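# Reorient a held inspection scope so its lens faces outward

## Task

Turn the inspection scope inside the hand's grip until the lens on its short barrel (the end opposite the wider cap) points away from the arm's wrist, whatever the hand's orientation. The scope may touch only the hand during this (the wrist camera, its post and the arm's last link count as hand) and must never leave it. At the finish the handle must be upright in the fist, the scope must be clear of the wrist, camera, post and arm, and the grip must hold it fixed however the hand is turned or moved. No hand motor may show "moving" or "overload" or be building toward a shutdown, except a motor that was dead from the very start.

## Robot and tools

Robot: one UR7e-type six-joint arm carrying a sixteen-motor right hand (index, middle and ring fingers plus a thumb), with a wrist camera on a post and a fixed mast near the wrist on the palm side. The scope already sits in the hand; the job is done by finger motion, with the arm mostly kept still or moved gently.

Frames. Reported poses, velocities and targets are in the arm's base frame (origin on the table under the base, +z up, +y to the left looking along +x). Offsets you command are along the Hand target's own axes: +z along the straightened fingers toward the tips, +x across the palm away from the thumb, +y out of the palm face. The hand point sits just past the index and middle knuckles, out from the palm side.

A row is 24 numbers, each from -1 to 1, one row shared by the single arm: dx, dy, dz, rx, ry, rz, then sixteen hand numbers, then current_limit, then speed. The first six are an offset (not a pose) from the Hand target as it stood when that action began; every row of an action counts from that same start, and a new action starts from the updated Hand target, so repeating an offset keeps moving. Scale: 1.0 = 0.6 m for dx, dy, dz and 180 degrees for rx, ry, rz, which form one rotation vector. All zeros keeps the arm where it is commanded.

Hand numbers, in this order: index_mcp, index_abd, index_pip, index_dip, middle_mcp, middle_abd, middle_pip, middle_dip, ring_mcp, ring_abd, ring_pip, ring_dip, thumb_cmc, thumb_axl, thumb_mcp, thumb_ipl. Each is an absolute goal angle, mapped linearly between the hinge's two stops. Moving toward -1 curls a finger: _mcp bends at the knuckle (straight at +0.75), _pip the middle joint (straight +0.58), _dip the tip joint (straight +0.70); _abd swings a finger sideways away from the thumb (straight 0.00). thumb_cmc toward -1 brings the thumb from beside the palm to in front of it (straight +0.71); thumb_axl rolls the thumb about its own line (straight +0.68; a bent thumb's tip then sweeps off its contact); thumb_mcp (straight +0.23) and thumb_ipl (straight +0.17) bend it. current_limit maps -1..+1 to 0..550 mA per motor (floor 11 mA); speed sets how fast goals are approached, (speed+1)/2 of 8.5 rad/s. Start values are +0.4 and -0.6; values stay until changed. To keep the hand unchanged, first read a result and resend its goals, limit and speed exactly.

Tools. execute_actions(actions, cameras): actions is a list of actions, each a list of up to 15 rows, one per 1/30 s step; a short action repeats its final row. An empty list returns state plus all images. cameras picks images by name, ["all"] or []. move(target, speed, blend, stop_force, zero, blocking, cameras): target is one row or up to 15 rows, offsets all counted from the current Hand target; speed in m/s (0.002 to 3.6, default 0.25); blend in m for corner rounding; stop_force in N (3 to 120) ends the path on a push against the motion; zero resets that baseline (default true); blocking=false returns early. The path ignores obstacles. wait(seconds 0 to 10). stop() brakes a running move. zoom_image(camera, region=[x0,y0,x1,y1] pixels, at most 504 per side) on the newest image. zero_wrist_force() rebaselines the wrist sensor. read_manual gives licence text only. finished_scene(scene) ends the scene for good; call it only once the grip is settled and correct.

Cameras: cam_head_left, cam_head_right, cam_high, cam_near (narrow telephoto), cam_wrist (fisheye, close to the hand) - use cam_wrist and zooms to judge which end of the scope points where.

Results: end_effector_position (m) and end_effector_quat_wxyz, velocities, Joint positions and torques, Wrist force and torque (sensor axes, zeroed at scene start), the Hand target (your last command after clipping to 32 degrees from measured orientation), and per motor hand_goal, hand_measured, hand_current_ma and hand_state: moving, goal (within 0.02 of goal), blocked (resting off goal, pressing) or overload (shut down). A move adds a line such as done, off_target, held, moving or fault, plus which limits acted.

Cautions. A finger only squeezes while its goal lies past the object's surface, up to the current cap. Any motor at 495 mA or more accumulates time; 5 s of it shuts that motor down for 10 s, so grip with moderate overshoot or a lowered current_limit, and keep some fingers holding while others reposition so the scope never drops. Avoid letting the scope strike the camera post, mast or arm. Arm faults: contact torque over a joint's limit (wrist joints 24.6 N m) or roughly 150 N outside force freezes the arm 10 s and the hand ignores new numbers meanwhile. Avoid fast or long arm moves, reaching near the base, and heating motors by holding the arm stretched out. Thinking time lets the scene run on, so plan tersely.

Each tool is called in YAML: its name, and indented under it one key for each argument.

## Session

execute_actions:
  actions: []

Scene clock: 0.00 s.
end_effector_position=(+0.4500, +0.1000, +0.5001) hand_goal=(+0.866, +0.024, -0.584, -0.786, +0.834, +0.000, -1.000, -0.406, +0.834, -0.012, -1.000, -0.406, -0.734, +0.822, -0.286, -0.922) hand_measured=(+0.938, -0.010, -0.508, -0.782, +0.802, -0.008, -0.874, -0.144, +0.804, -0.026, -0.866, -0.148, -0.832, +0.852, -0.276, -0.966) hand_current_ma=(+17, -3, +17, +0, -5, +0, +36, +110, -5, -1, +40, +107, -26, +5, +1, -12) hand_state=(blocked, blocked, blocked, goal, blocked, goal, blocked, blocked, blocked, goal, blocked, blocked, blocked, blocked, goal, blocked) hand_current_limit=0.40 hand_speed=-0.60 end_effector_quat_wxyz=(+0.707, +0.000, +0.707, +0.000)
Joint positions: [-0.58 -1.999 2.452 -3.594 -0.991 -1.571]
Joint velocities: within noise
Joint torques (N m): no reading
Wrist force (N): no reading
Wrist torque (N m): no reading
Wrist force, peak (N): no reading
Hand target: +0.4500, +0.1000, +0.5001; +0.707, +0.000, +0.707, +0.000

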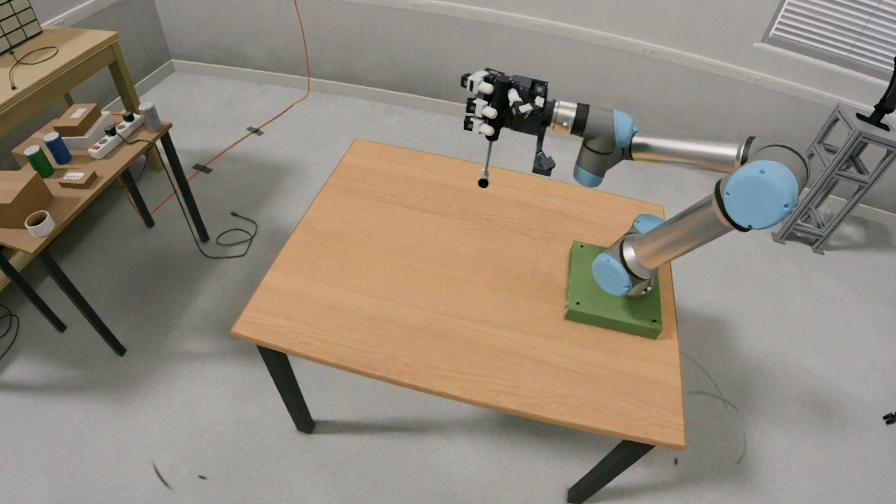

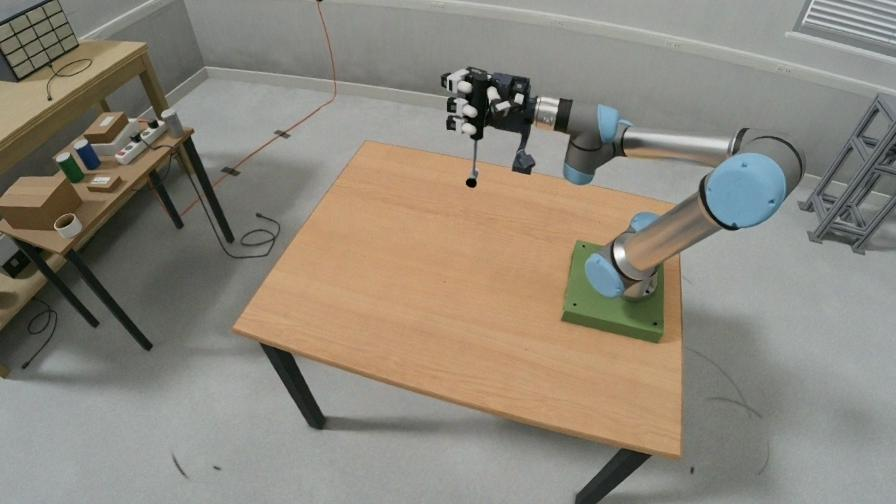

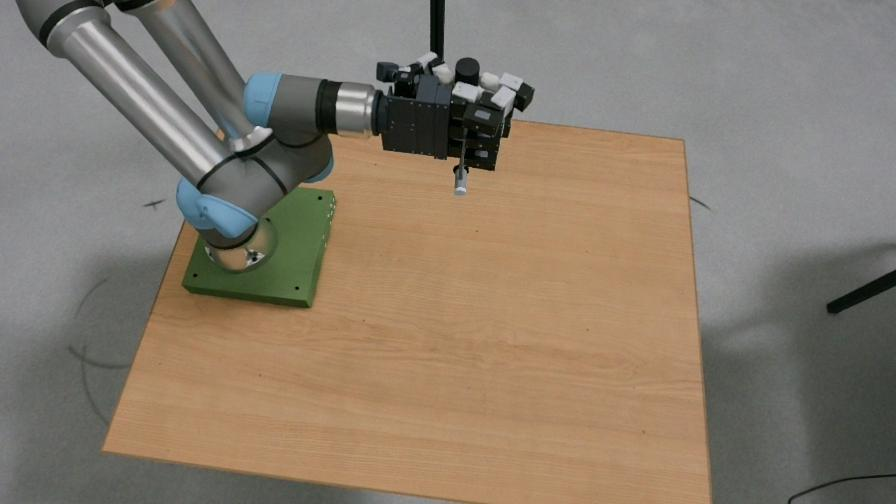

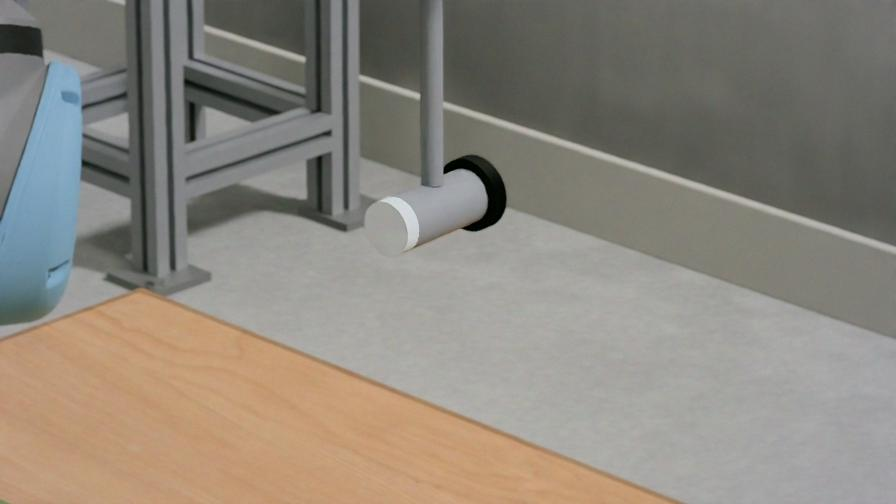

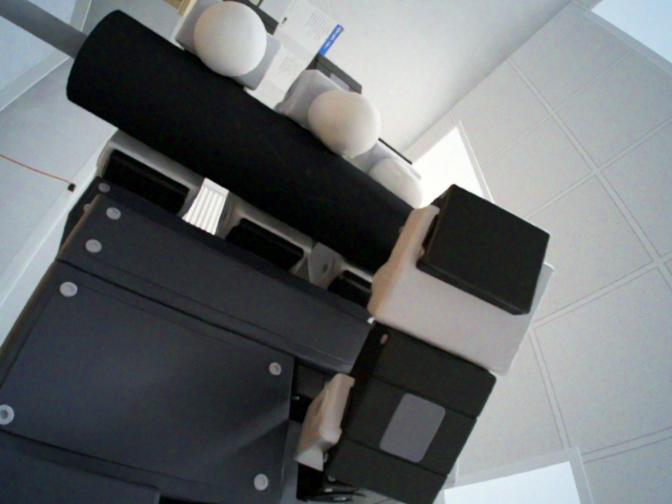

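zoom_image:
  camera: "cam_near"
  region: [320, 100, 560, 300]

zoom_image:
  camera: "cam_head_left"
  region: [440, 50, 600, 210]

zoom_image:
  camera: "cam_high"
  region: [360, 40, 560, 210]

zoom_image:
  camera: "cam_wrist"
  region: [0, 0, 504, 400]

Scaled by 2.100 from the camera's 896x504 image, which has a finer 1280x720 frame.

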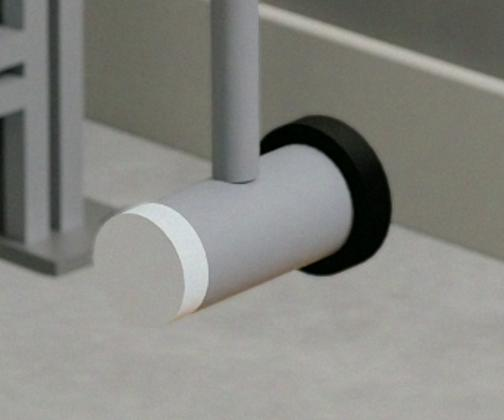

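Scaled by 3.150 from the camera's 896x504 image, which has a finer 1280x720 frame.

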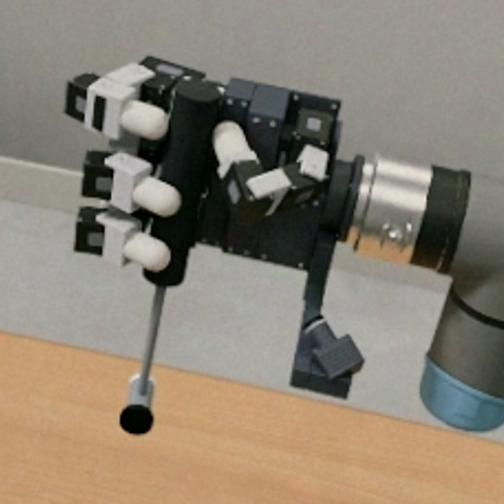

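Scaled by 2.520 from the camera's 896x504 image, which has a finer 1280x720 frame.

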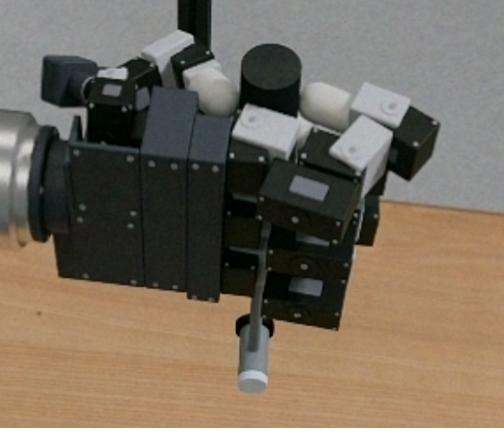

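Scaled by 1.000.

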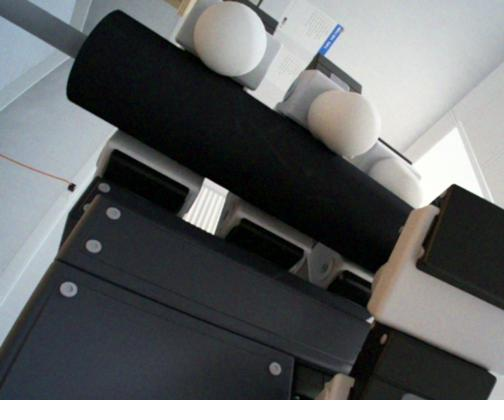

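move:
  target: [-0.1038, -0.1795, 0, 0, 0, 0.5, 0.866, 0.024, -0.584, -0.786, 0.834, 0.000, -1.000, -0.406, 0.834, -0.012, -1.000, -0.406, -0.734, 0.822, -0.286, -0.922, 0.40, -0.60]
  speed: 0.3
  cameras: ["all"]

Scene clock: 234.50 s.
end_effector_position=(+0.4499, -0.0076, +0.5625) hand_goal=(+0.866, +0.024, -0.584, -0.786, +0.834, +0.000, -1.000, -0.406, +0.834, -0.012, -1.000, -0.406, -0.734, +0.822, -0.286, -0.922) hand_measured=(+0.950, -0.010, -0.508, -0.782, +0.818, -0.008, -0.870, -0.150, +0.826, -0.026, -0.864, -0.150, -0.798, +0.844, -0.266, -0.966) hand_current_ma=(+22, -3, +17, +0, -2, +0, +38, +107, -1, -1, +40, +106, -13, +4, +3, -12) hand_state=(blocked, blocked, blocked, goal, goal, goal, blocked, blocked, goal, goal, blocked, blocked, blocked, blocked, goal, blocked) hand_current_limit=0.40 hand_speed=-0.60 end_effector_quat_wxyz=(+0.500, +0.500, +0.500, +0.500)
Joint positions: [-0.58 -2 2.452 -3.594 -0.991 0]
Joint torques (N m): [-9.91 8.78 -15.9 -4.56 1.54 1.48]
Wrist force (N): [0.3 1.8 0.0]
Wrist torque (N m): [0.42 -0.13 0.31]
Wrist force, peak (N): [0.6 2.5 0.0]
Hand target: +0.4500, -0.0077, +0.5624; +0.500, +0.500, +0.500, +0.500
Off the commanded pose: 0.000 m, 0 deg.
move: done

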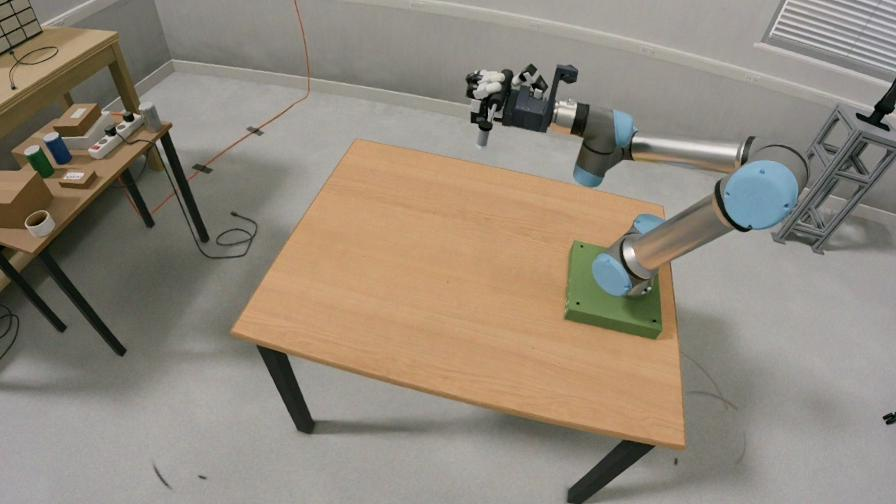

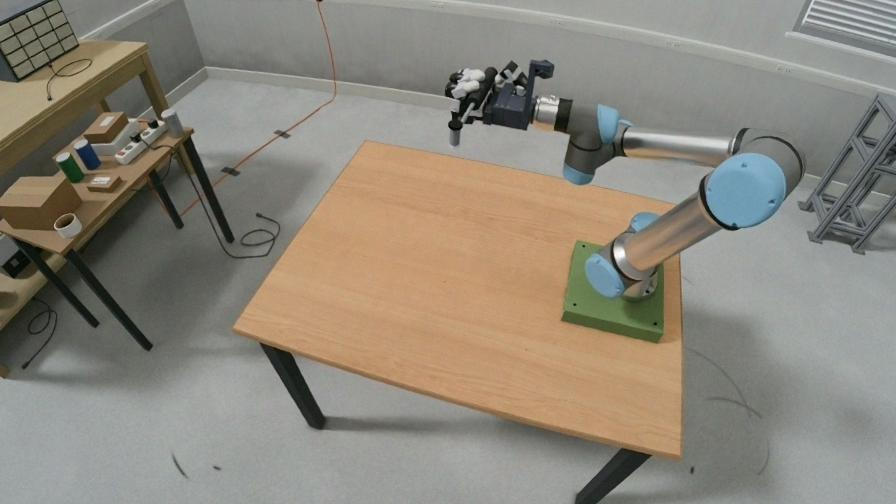

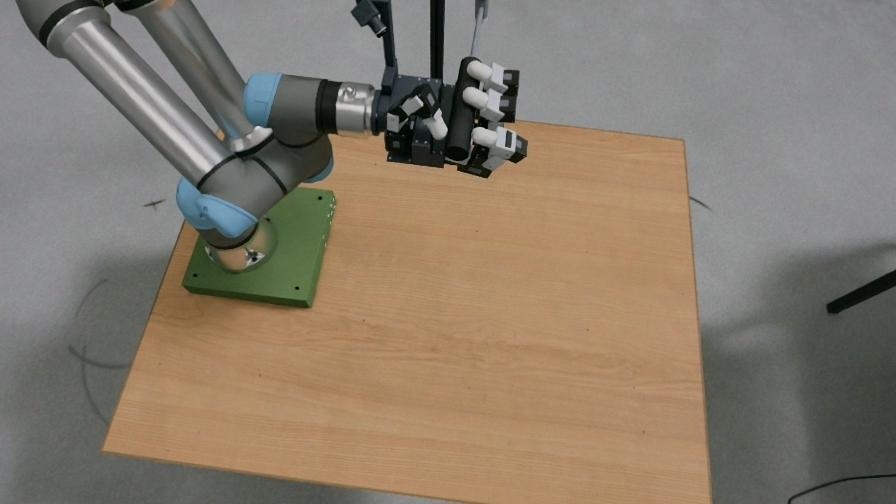

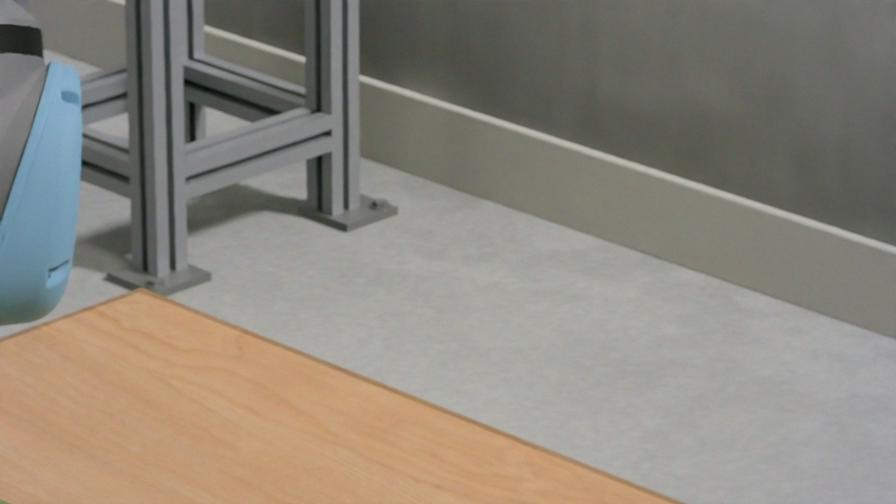

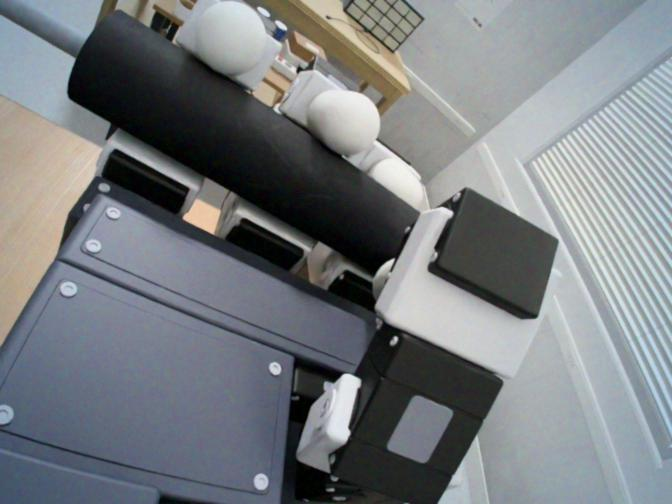

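move:
  target: [-0.283, 0, 0, 0, 0, 0, 0.866, 0.024, -0.584, -0.786, 0.834, 0.000, -1.000, -0.406, 0.834, -0.012, -1.000, -0.406, -0.734, 0.822, -0.286, -0.922, 0.40, -0.60]
  speed: 0.25

execute_actions:
  actions:
    - [[0,0,0,0,0,0, 0.866,0.0,-0.584,-0.174, 0.834,0.0,-1.0,-0.406, 0.834,-0.012,-1.0,-0.406, -0.734,0.822,-0.286,-0.922, 0.40,-0.80]]
    - [[0,0,0,0,0,0, 0.866,0.0,-0.584,-0.174, 0.834,0.0,-1.0,-0.406, 0.834,-0.012,-1.0,-0.406, -0.734,0.822,-0.286,-0.922, 0.40,-0.80]]
    - [[0,0,0,0,0,0, 0.834,0.0,-0.737,-0.174, 0.834,0.0,-1.0,-0.406, 0.834,-0.012,-1.0,-0.406, -0.734,0.822,-0.286,-0.922, 0.40,-0.80]]
    - [[0,0,0,0,0,0, 0.834,0.0,-0.737,-0.174, 0.834,0.0,-1.0,-0.406, 0.834,-0.012,-1.0,-0.406, -0.734,0.822,-0.286,-0.922, 0.40,-0.80]]
  cameras: ["cam_high", "cam_wrist", "cam_head_left"]

zoom_image:
  camera: "cam_high"
  region: [360, 60, 560, 240]

Scene clock: 330.23 s.
end_effector_position=(+0.4500, -0.1775, +0.5624) hand_goal=(+0.866, +0.024, -0.584, -0.786, +0.834, +0.000, -1.000, -0.406, +0.834, -0.012, -1.000, -0.406, -0.734, +0.822, -0.286, -0.922) hand_measured=(+0.950, -0.008, -0.508, -0.782, +0.818, -0.008, -0.870, -0.150, +0.828, -0.026, -0.864, -0.150, -0.792, +0.842, -0.264, -0.966) hand_current_ma=(+22, -3, +17, +0, -2, +0, +38, +107, -1, -1, +40, +106, -12, +3, +4, -12) hand_state=(blocked, blocked, blocked, goal, goal, goal, blocked, blocked, goal, goal, blocked, blocked, blocked, blocked, blocked, blocked) hand_current_limit=0.40 hand_speed=-0.60 end_effector_quat_wxyz=(+0.500, +0.500, +0.500, +0.500)
Joint positions: [-1.13 -1.821 2.346 -3.667 -0.441 0.001]
Joint torques (N m): [-9.54 0.18 -24.17 1.17 1.48 -0.19]
Wrist force (N): [0.2 1.4 0.2]
Wrist torque (N m): [0.38 -0.10 0.12]
Wrist force, peak (N): [2.6 2.2 -0.2]
Hand target: +0.4500, -0.1775, +0.5624; +0.500, +0.500, +0.500, +0.500
Off the commanded pose: 0.000 m, 0 deg.
move: done

Scene clock: 332.43 s.
end_effector_position=(+0.4500, -0.1775, +0.5624) hand_goal=(+0.834, +0.000, -0.736, -0.174, +0.834, +0.000, -1.000, -0.406, +0.834, -0.012, -1.000, -0.406, -0.734, +0.822, -0.286, -0.922) hand_measured=(+0.918, -0.008, -0.718, -0.188, +0.842, -0.008, -0.860, -0.158, +0.846, -0.026, -0.856, -0.160, -0.776, +0.840, -0.264, -0.952) hand_current_ma=(+21, +0, +2, -1, +1, +0, +43, +101, +1, -1, +45, +100, -8, +2, +4, -6) hand_state=(blocked, goal, goal, goal, goal, goal, blocked, blocked, goal, goal, blocked, blocked, blocked, goal, blocked, blocked) hand_current_limit=0.40 hand_speed=-0.80 end_effector_quat_wxyz=(+0.500, +0.500, +0.500, +0.500)
Joint positions: [-1.13 -1.821 2.346 -3.667 -0.441 0]
Joint torques (N m): [-10.24 3.7 -26.38 1.01 1.57 -1.46]
Wrist force (N): [0.2 1.6 0.1]
Wrist torque (N m): [0.41 -0.10 0.13]
Wrist force, peak (N): [0.4 1.8 0.1]
Hand target: +0.4500, -0.1775, +0.5624; +0.500, +0.500, +0.500, +0.500
Off the commanded pose: 0.000 m, 0 deg.
Images, in order (width x height): cam_head_left 896x504, cam_high 896x504, cam_wrist 672x504.

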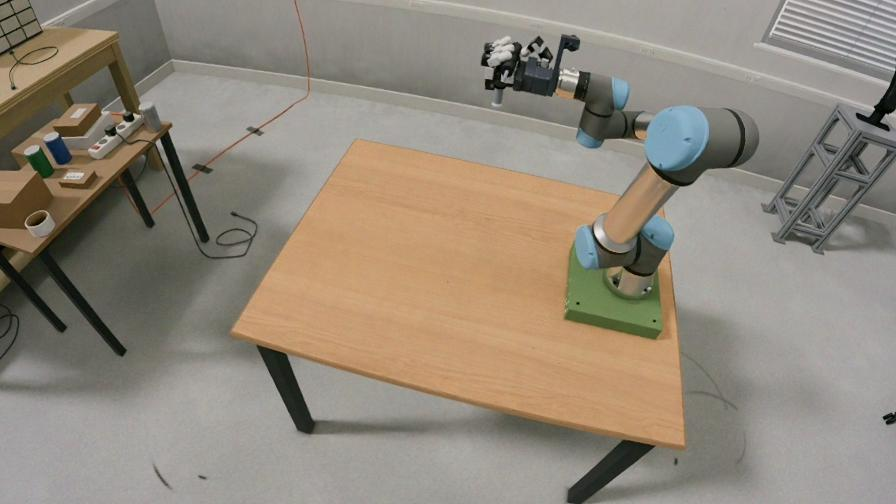

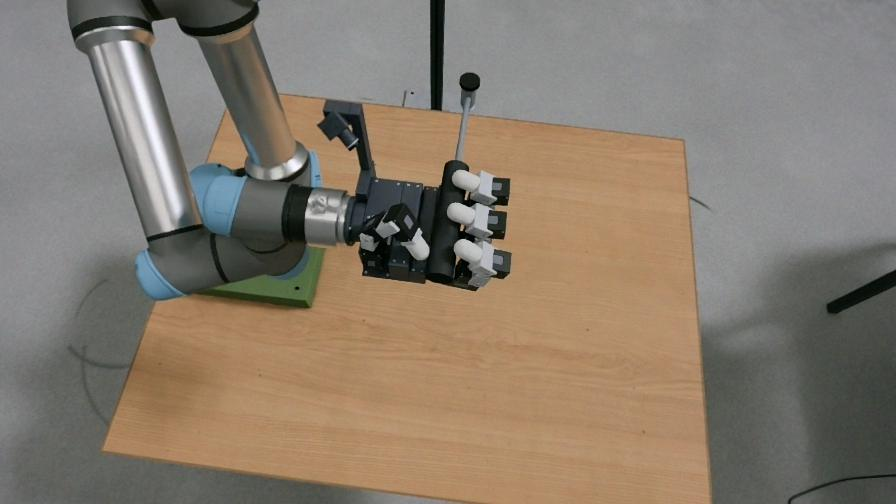

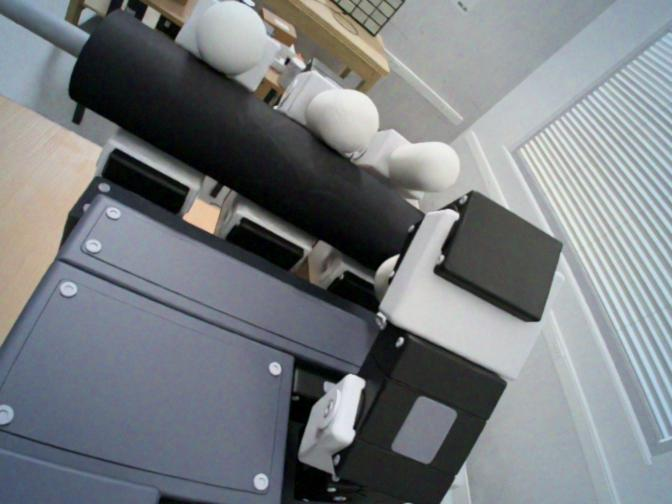

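Scaled by 2.520 from the camera's 896x504 image, which has a finer 1280x720 frame.

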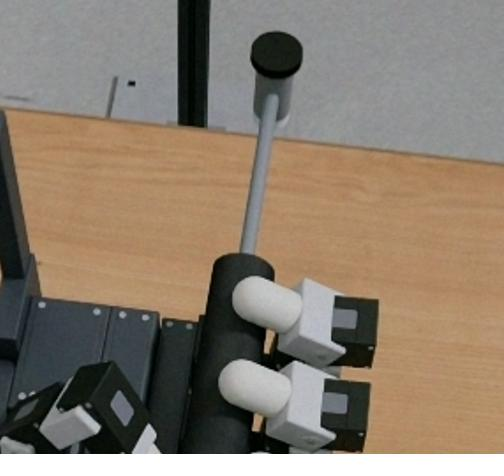

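execute_actions:
  actions:
    - [[0,0,0,0,0,0, 0.834,0.0,-1.0,-0.406, 0.834,0.0,-1.0,-0.406, 0.834,-0.012,-1.0,-0.406, -0.734,0.822,-0.286,-0.922, 0.40,-0.80]]
    - [[0,0,0,0,0,0, 0.834,0.0,-1.0,-0.406, 0.834,0.0,-1.0,-0.406, 0.834,-0.012,-1.0,-0.406, -0.734,0.822,-0.286,-0.922, 0.40,-0.80]]
    - [[0,0,0,0,0,0, 0.834,0.0,-1.0,-0.406, 0.834,0.0,-1.0,-0.406, 0.834,-0.012,-1.0,-0.406, -0.734,1.0,-0.286,-0.922, 0.40,-0.80]]
    - [[0,0,0,0,0,0, 0.834,0.0,-1.0,-0.406, 0.834,0.0,-1.0,-0.406, 0.834,-0.012,-1.0,-0.406, -0.734,1.0,0.1,-0.922, 0.40,-0.80]]
    - [[0,0,0,0,0,0, 0.834,0.0,-1.0,-0.406, 0.834,0.0,-1.0,-0.406, 0.834,-0.012,-1.0,-0.406, -0.734,1.0,0.225,0.0, 0.40,-0.80]]
    - [[0,0,0,0,0,0, 0.834,0.0,-1.0,-0.406, 0.834,0.0,-1.0,-0.406, 0.834,-0.012,-1.0,-0.406, -0.734,1.0,0.225,0.0, 0.40,-0.80]]
  cameras: ["cam_high", "cam_wrist"]

zoom_image:
  camera: "cam_high"
  region: [360, 60, 560, 300]

Scene clock: 377.50 s.
end_effector_position=(+0.4500, -0.1775, +0.5624) hand_goal=(+0.834, +0.000, -1.000, -0.406, +0.834, +0.000, -1.000, -0.406, +0.834, -0.012, -1.000, -0.406, -0.734, +1.000, +0.226, +0.000) hand_measured=(+0.904, -0.008, -0.810, -0.258, +0.842, -0.008, -0.860, -0.164, +0.860, -0.026, -0.850, -0.166, -0.744, +0.990, +0.216, -0.012) hand_current_ma=(+16, +0, +67, +47, +1, +0, +43, +98, +4, -1, +48, +96, -1, -1, -1, -2) hand_state=(blocked, goal, blocked, blocked, goal, goal, blocked, blocked, blocked, goal, blocked, blocked, goal, goal, goal, goal) hand_current_limit=0.40 hand_speed=-0.80 end_effector_quat_wxyz=(+0.500, +0.500, +0.500, +0.500)
Joint positions: [-1.13 -1.821 2.346 -3.667 -0.441 0]
Joint torques (N m): [-9.96 2.97 -25.97 0.15 1.48 -1.28]
Wrist force (N): [0.0 1.8 0.2]
Wrist torque (N m): [0.40 -0.07 0.11]
Wrist force, peak (N): [0.3 1.9 0.2]
Hand target: +0.4500, -0.1775, +0.5624; +0.500, +0.500, +0.500, +0.500
Off the commanded pose: 0.000 m, 0 deg.
Images, in order (width x height): cam_high 896x504, cam_wrist 672x504.

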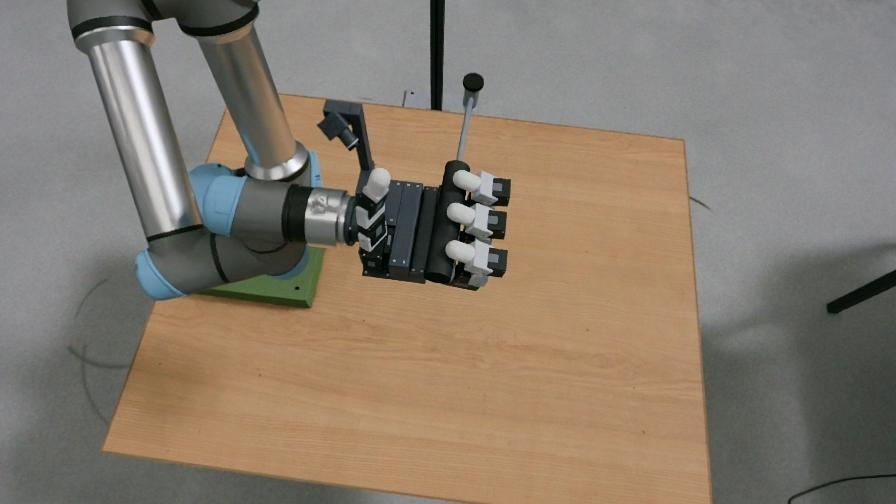

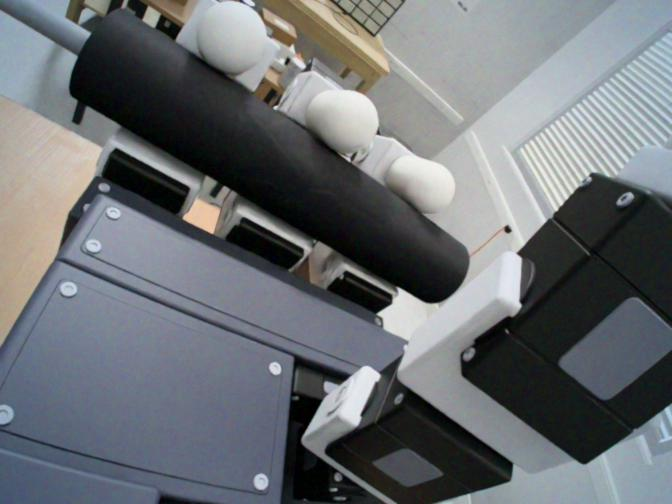

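Scaled by 2.100 from the camera's 896x504 image, which has a finer 1280x720 frame.

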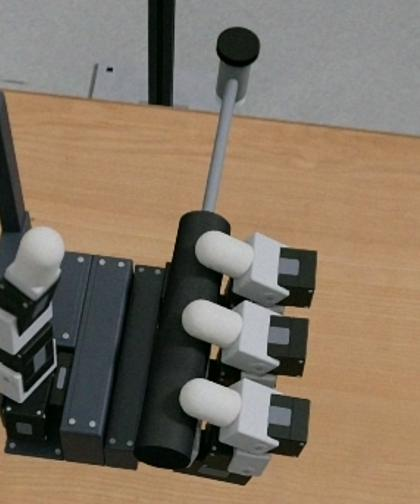

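execute_actions:
  actions:
    - [[0,0,0,0,0,0, 0.60,0.0,-1.0,-0.406, 0.60,0.0,-1.0,-0.406, 0.60,-0.012,-1.0,-0.406, -0.734,1.0,0.225,0.0, 0.40,-0.95]]
    - [[0,0,0,0,0,0, 0.60,0.0,-1.0,-0.406, 0.60,0.0,-1.0,-0.406, 0.60,-0.012,-1.0,-0.406, -0.734,1.0,0.225,0.0, 0.40,-0.95]]
    - [[0,0,0,0,0,0, 0.60,0.0,-1.0,-0.406, 0.60,0.0,-1.0,-0.406, 0.60,-0.012,-1.0,-0.406, -0.734,1.0,0.225,0.0, 0.40,-0.95]]
    - [[0,0,0,0,0,0, 0.60,0.0,-1.0,-0.406, 0.60,0.0,-1.0,-0.406, 0.60,-0.012,-1.0,-0.406, -0.734,1.0,0.225,0.0, 0.40,-0.95]]
  cameras: ["cam_high", "cam_wrist", "cam_head_left"]

zoom_image:
  camera: "cam_high"
  region: [360, 60, 560, 300]

zoom_image:
  camera: "cam_head_left"
  region: [450, 20, 610, 140]

Scene clock: 418.27 s.
end_effector_position=(+0.4500, -0.1775, +0.5624) hand_goal=(+0.600, +0.000, -1.000, -0.406, +0.600, +0.000, -1.000, -0.406, +0.600, -0.012, -1.000, -0.406, -0.734, +1.000, +0.226, +0.000) hand_measured=(+0.694, -0.004, -0.814, -0.266, +0.660, -0.004, -0.860, -0.174, +0.702, -0.026, -0.848, -0.176, -0.744, +0.990, +0.216, -0.012) hand_current_ma=(+26, +0, +65, +43, +13, +0, +43, +92, +29, -1, +48, +91, -1, -1, -1, -2) hand_state=(blocked, goal, blocked, blocked, blocked, goal, blocked, blocked, blocked, goal, blocked, blocked, goal, goal, goal, goal) hand_current_limit=0.40 hand_speed=-0.95 end_effector_quat_wxyz=(+0.500, +0.500, +0.500, +0.500)
Joint positions: [-1.13 -1.821 2.346 -3.667 -0.441 0]
Joint torques (N m): [-9.42 2.31 -25.71 -0.4 1.4 -1.16]
Wrist force (N): [0.3 1.8 -0.2]
Wrist torque (N m): [0.43 -0.11 0.13]
Wrist force, peak (N): [0.3 1.9 0.2]
Hand target: +0.4500, -0.1775, +0.5624; +0.500, +0.500, +0.500, +0.500
Off the commanded pose: 0.000 m, 0 deg.
Images, in order (width x height): cam_head_left 896x504, cam_high 896x504, cam_wrist 672x504.

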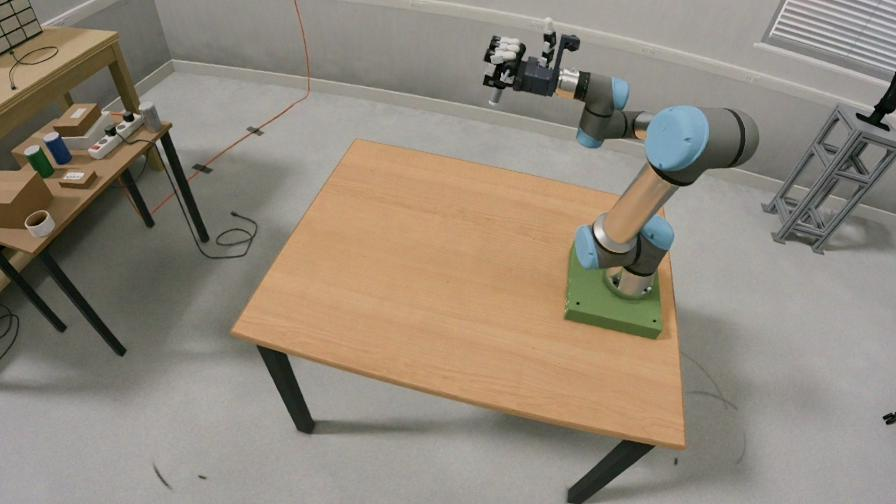

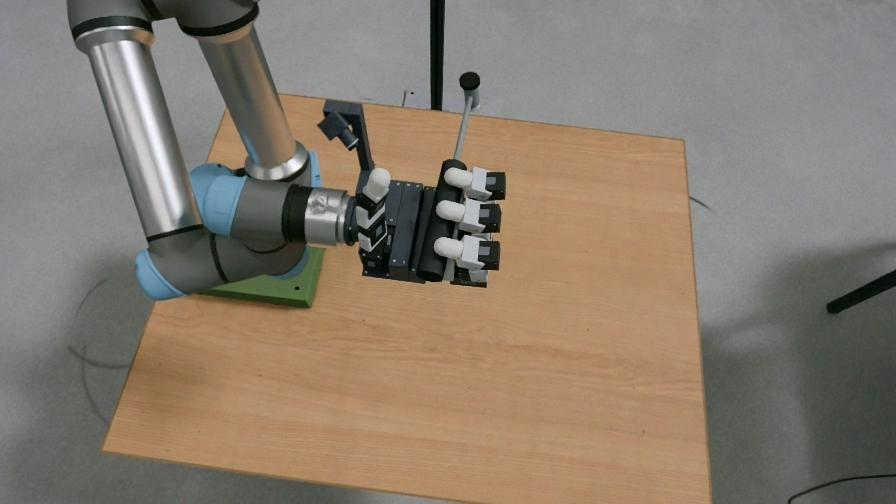

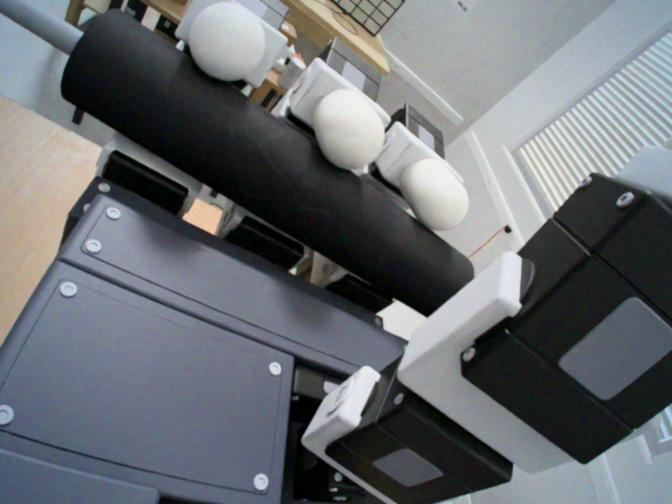

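Scaled by 2.100 from the camera's 896x504 image, which has a finer 1280x720 frame.

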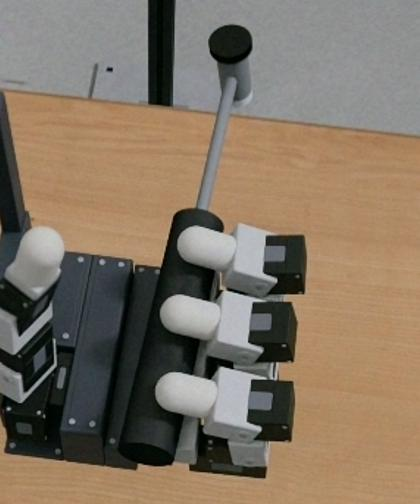

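Scaled by 3.150 from the camera's 896x504 image, which has a finer 1280x720 frame.

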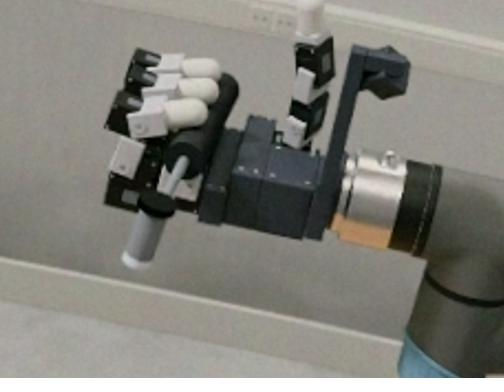

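execute_actions:
  actions:
    - [[0,0,0,0,0,0, 0.42,0.0,-1.0,-0.406, 0.36,0.0,-1.0,-0.406, 0.30,-0.012,-1.0,-0.406, -0.734,1.0,0.225,0.0, 0.40,-0.95]]
    - [[0,0,0,0,0,0, 0.42,0.0,-1.0,-0.406, 0.36,0.0,-1.0,-0.406, 0.30,-0.012,-1.0,-0.406, -0.734,1.0,0.225,0.0, 0.40,-0.95]]
    - [[0,0,0,0,0,0, 0.42,0.0,-1.0,-0.406, 0.36,0.0,-1.0,-0.406, 0.30,-0.012,-1.0,-0.406, -0.734,1.0,0.225,0.0, 0.40,-0.95]]
    - [[0,0,0,0,0,0, 0.42,0.0,-1.0,-0.406, 0.36,0.0,-1.0,-0.406, 0.30,-0.012,-1.0,-0.406, -0.734,1.0,0.225,0.0, 0.40,-0.95]]
  cameras: ["cam_high", "cam_wrist", "cam_head_left"]

zoom_image:
  camera: "cam_high"
  region: [360, 60, 560, 300]

zoom_image:
  camera: "cam_head_left"
  region: [450, 20, 610, 140]

Scene clock: 432.33 s.
end_effector_position=(+0.4500, -0.1775, +0.5624) hand_goal=(+0.420, +0.000, -1.000, -0.406, +0.360, +0.000, -1.000, -0.406, +0.300, -0.012, -1.000, -0.406, -0.734, +1.000, +0.226, +0.000) hand_measured=(+0.512, -0.004, -0.814, -0.266, +0.420, -0.002, -0.860, -0.178, +0.408, -0.022, -0.848, -0.190, -0.744, +0.990, +0.216, -0.012) hand_current_ma=(+25, +0, +65, +43, +13, +0, +43, +90, +32, +0, +48, +82, -1, -1, -1, -2) hand_state=(blocked, goal, blocked, blocked, blocked, goal, blocked, blocked, blocked, goal, blocked, blocked, goal, goal, goal, goal) hand_current_limit=0.40 hand_speed=-0.95 end_effector_quat_wxyz=(+0.500, +0.500, +0.500, +0.500)
Joint positions: [-1.13 -1.821 2.346 -3.667 -0.441 0]
Joint torques (N m): [-9.43 1.67 -25.68 -0.88 1.38 -0.98]
Wrist force (N): [0.3 1.6 0.3]
Wrist torque (N m): [0.34 -0.12 0.13]
Wrist force, peak (N): [0.4 2.0 0.0]
Hand target: +0.4500, -0.1775, +0.5624; +0.500, +0.500, +0.500, +0.500
Off the commanded pose: 0.000 m, 0 deg.
Images, in order (width x height): cam_head_left 896x504, cam_high 896x504, cam_wrist 672x504.

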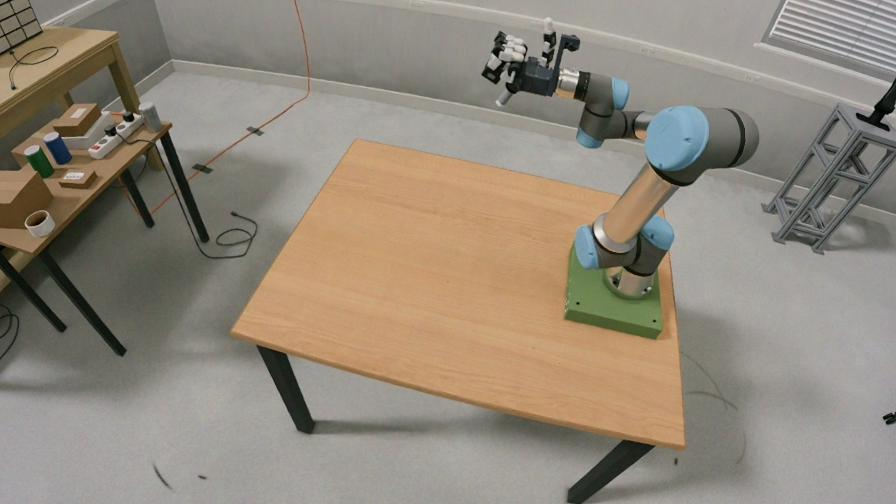

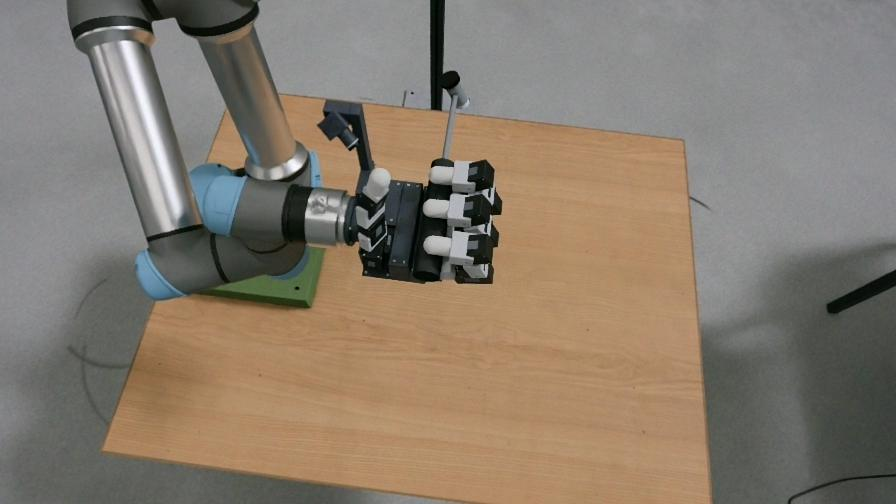

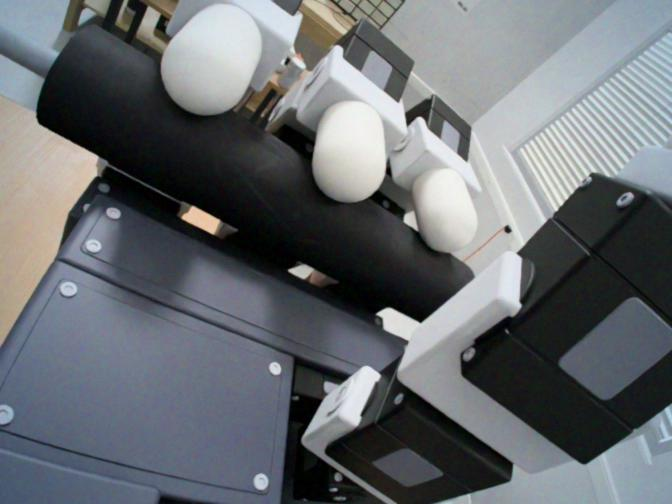

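Scaled by 2.100 from the camera's 896x504 image, which has a finer 1280x720 frame.

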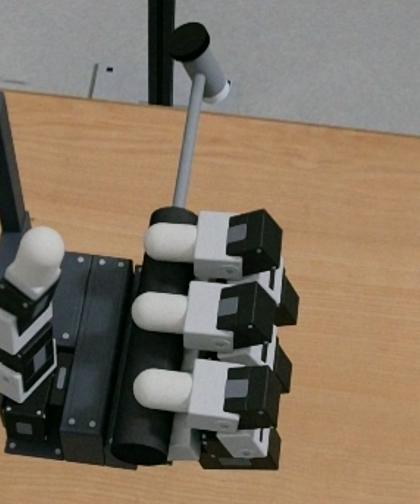

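Scaled by 3.150 from the camera's 896x504 image, which has a finer 1280x720 frame.

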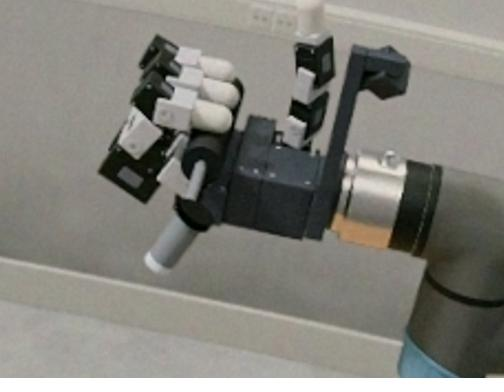

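execute_actions:
  actions:
    - [[0,0,0,0,0,0, 0.22,0.0,-1.0,-0.406, 0.14,0.0,-1.0,-0.406, 0.07,-0.012,-1.0,-0.406, -0.734,1.0,0.225,0.0, 0.40,-0.95]]
    - [[0,0,0,0,0,0, 0.22,0.0,-1.0,-0.406, 0.14,0.0,-1.0,-0.406, 0.07,-0.012,-1.0,-0.406, -0.734,1.0,0.225,0.0, 0.40,-0.95]]
    - [[0,0,0,0,0,0, 0.22,0.0,-1.0,-0.406, 0.14,0.0,-1.0,-0.406, 0.07,-0.012,-1.0,-0.406, -0.734,1.0,0.225,0.0, 0.40,-0.95]]
    - [[0,0,0,0,0,0, 0.22,0.0,-1.0,-0.406, 0.14,0.0,-1.0,-0.406, 0.07,-0.012,-1.0,-0.406, -0.734,1.0,0.225,0.0, 0.40,-0.95]]
  cameras: ["cam_high", "cam_wrist", "cam_head_left"]

zoom_image:
  camera: "cam_high"
  region: [360, 60, 560, 300]

zoom_image:
  camera: "cam_head_left"
  region: [450, 20, 610, 140]

Scene clock: 454.87 s.
end_effector_position=(+0.4500, -0.1775, +0.5624) hand_goal=(+0.220, +0.000, -1.000, -0.406, +0.140, +0.000, -1.000, -0.406, +0.070, -0.012, -1.000, -0.406, -0.734, +1.000, +0.226, +0.000) hand_measured=(+0.308, -0.004, -0.790, -0.260, +0.216, -0.002, -0.836, -0.178, +0.204, -0.020, -0.826, -0.190, -0.744, +0.990, +0.216, -0.012) hand_current_ma=(+24, +0, +78, +45, +19, +0, +54, +90, +44, +0, +59, +82, -1, -1, -1, -2) hand_state=(blocked, goal, blocked, blocked, blocked, goal, blocked, blocked, blocked, goal, blocked, blocked, goal, goal, goal, goal) hand_current_limit=0.40 hand_speed=-0.95 end_effector_quat_wxyz=(+0.500, +0.500, +0.500, +0.500)
Joint positions: [-1.13 -1.821 2.346 -3.667 -0.441 0]
Joint torques (N m): [-8.9 0.87 -25.22 -1.49 1.39 -0.85]
Wrist force (N): [0.3 1.7 0.2]
Wrist torque (N m): [0.32 -0.11 0.13]
Wrist force, peak (N): [0.5 1.9 -0.1]
Hand target: +0.4500, -0.1775, +0.5624; +0.500, +0.500, +0.500, +0.500
Off the commanded pose: 0.000 m, 0 deg.
Images, in order (width x height): cam_head_left 896x504, cam_high 896x504, cam_wrist 672x504.

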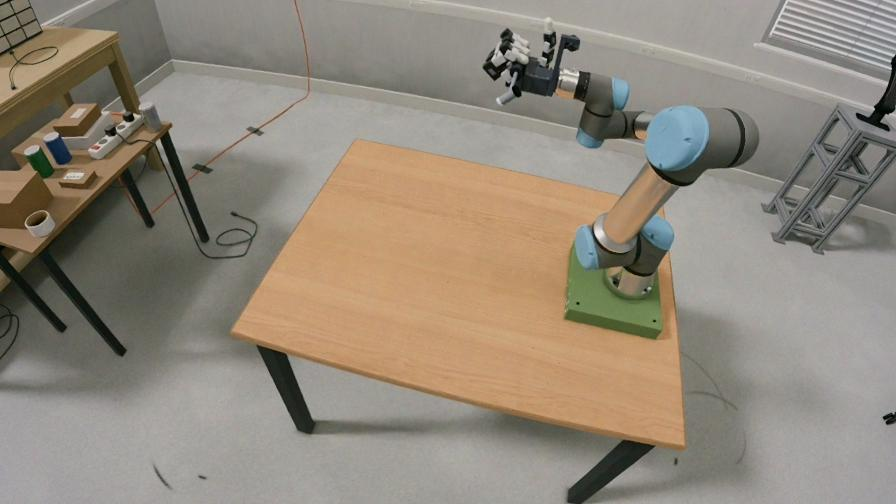

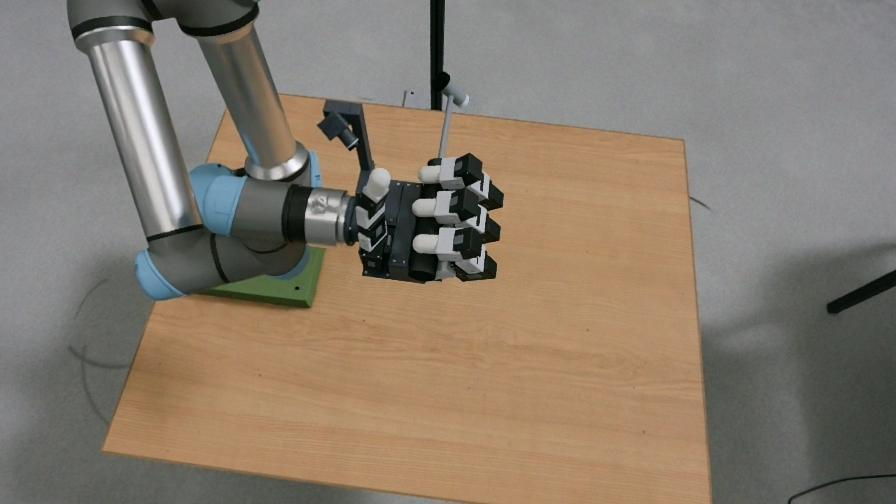

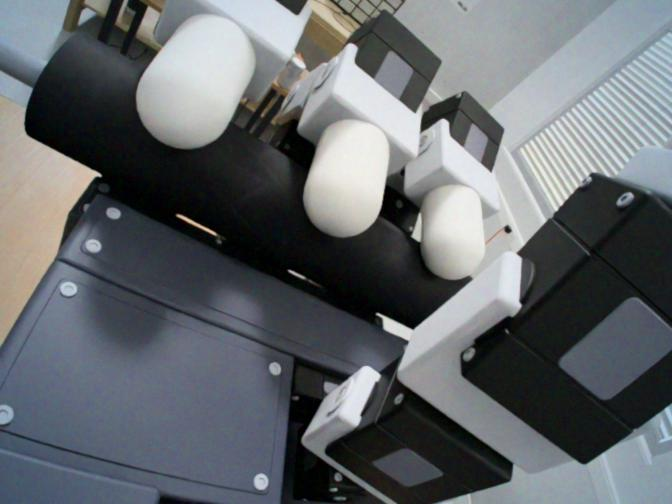

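Scaled by 2.100 from the camera's 896x504 image, which has a finer 1280x720 frame.

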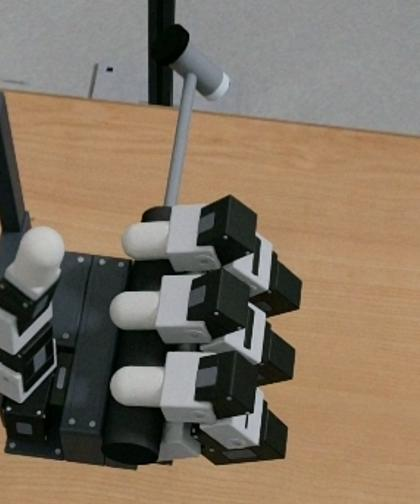

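Scaled by 3.150 from the camera's 896x504 image, which has a finer 1280x720 frame.

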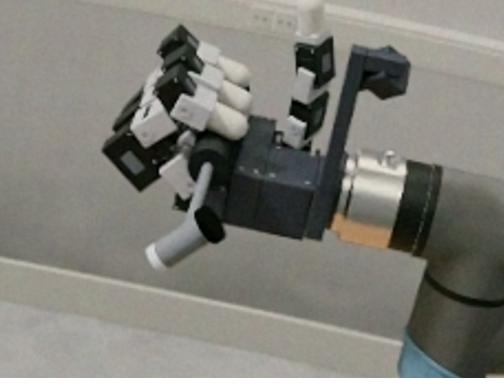

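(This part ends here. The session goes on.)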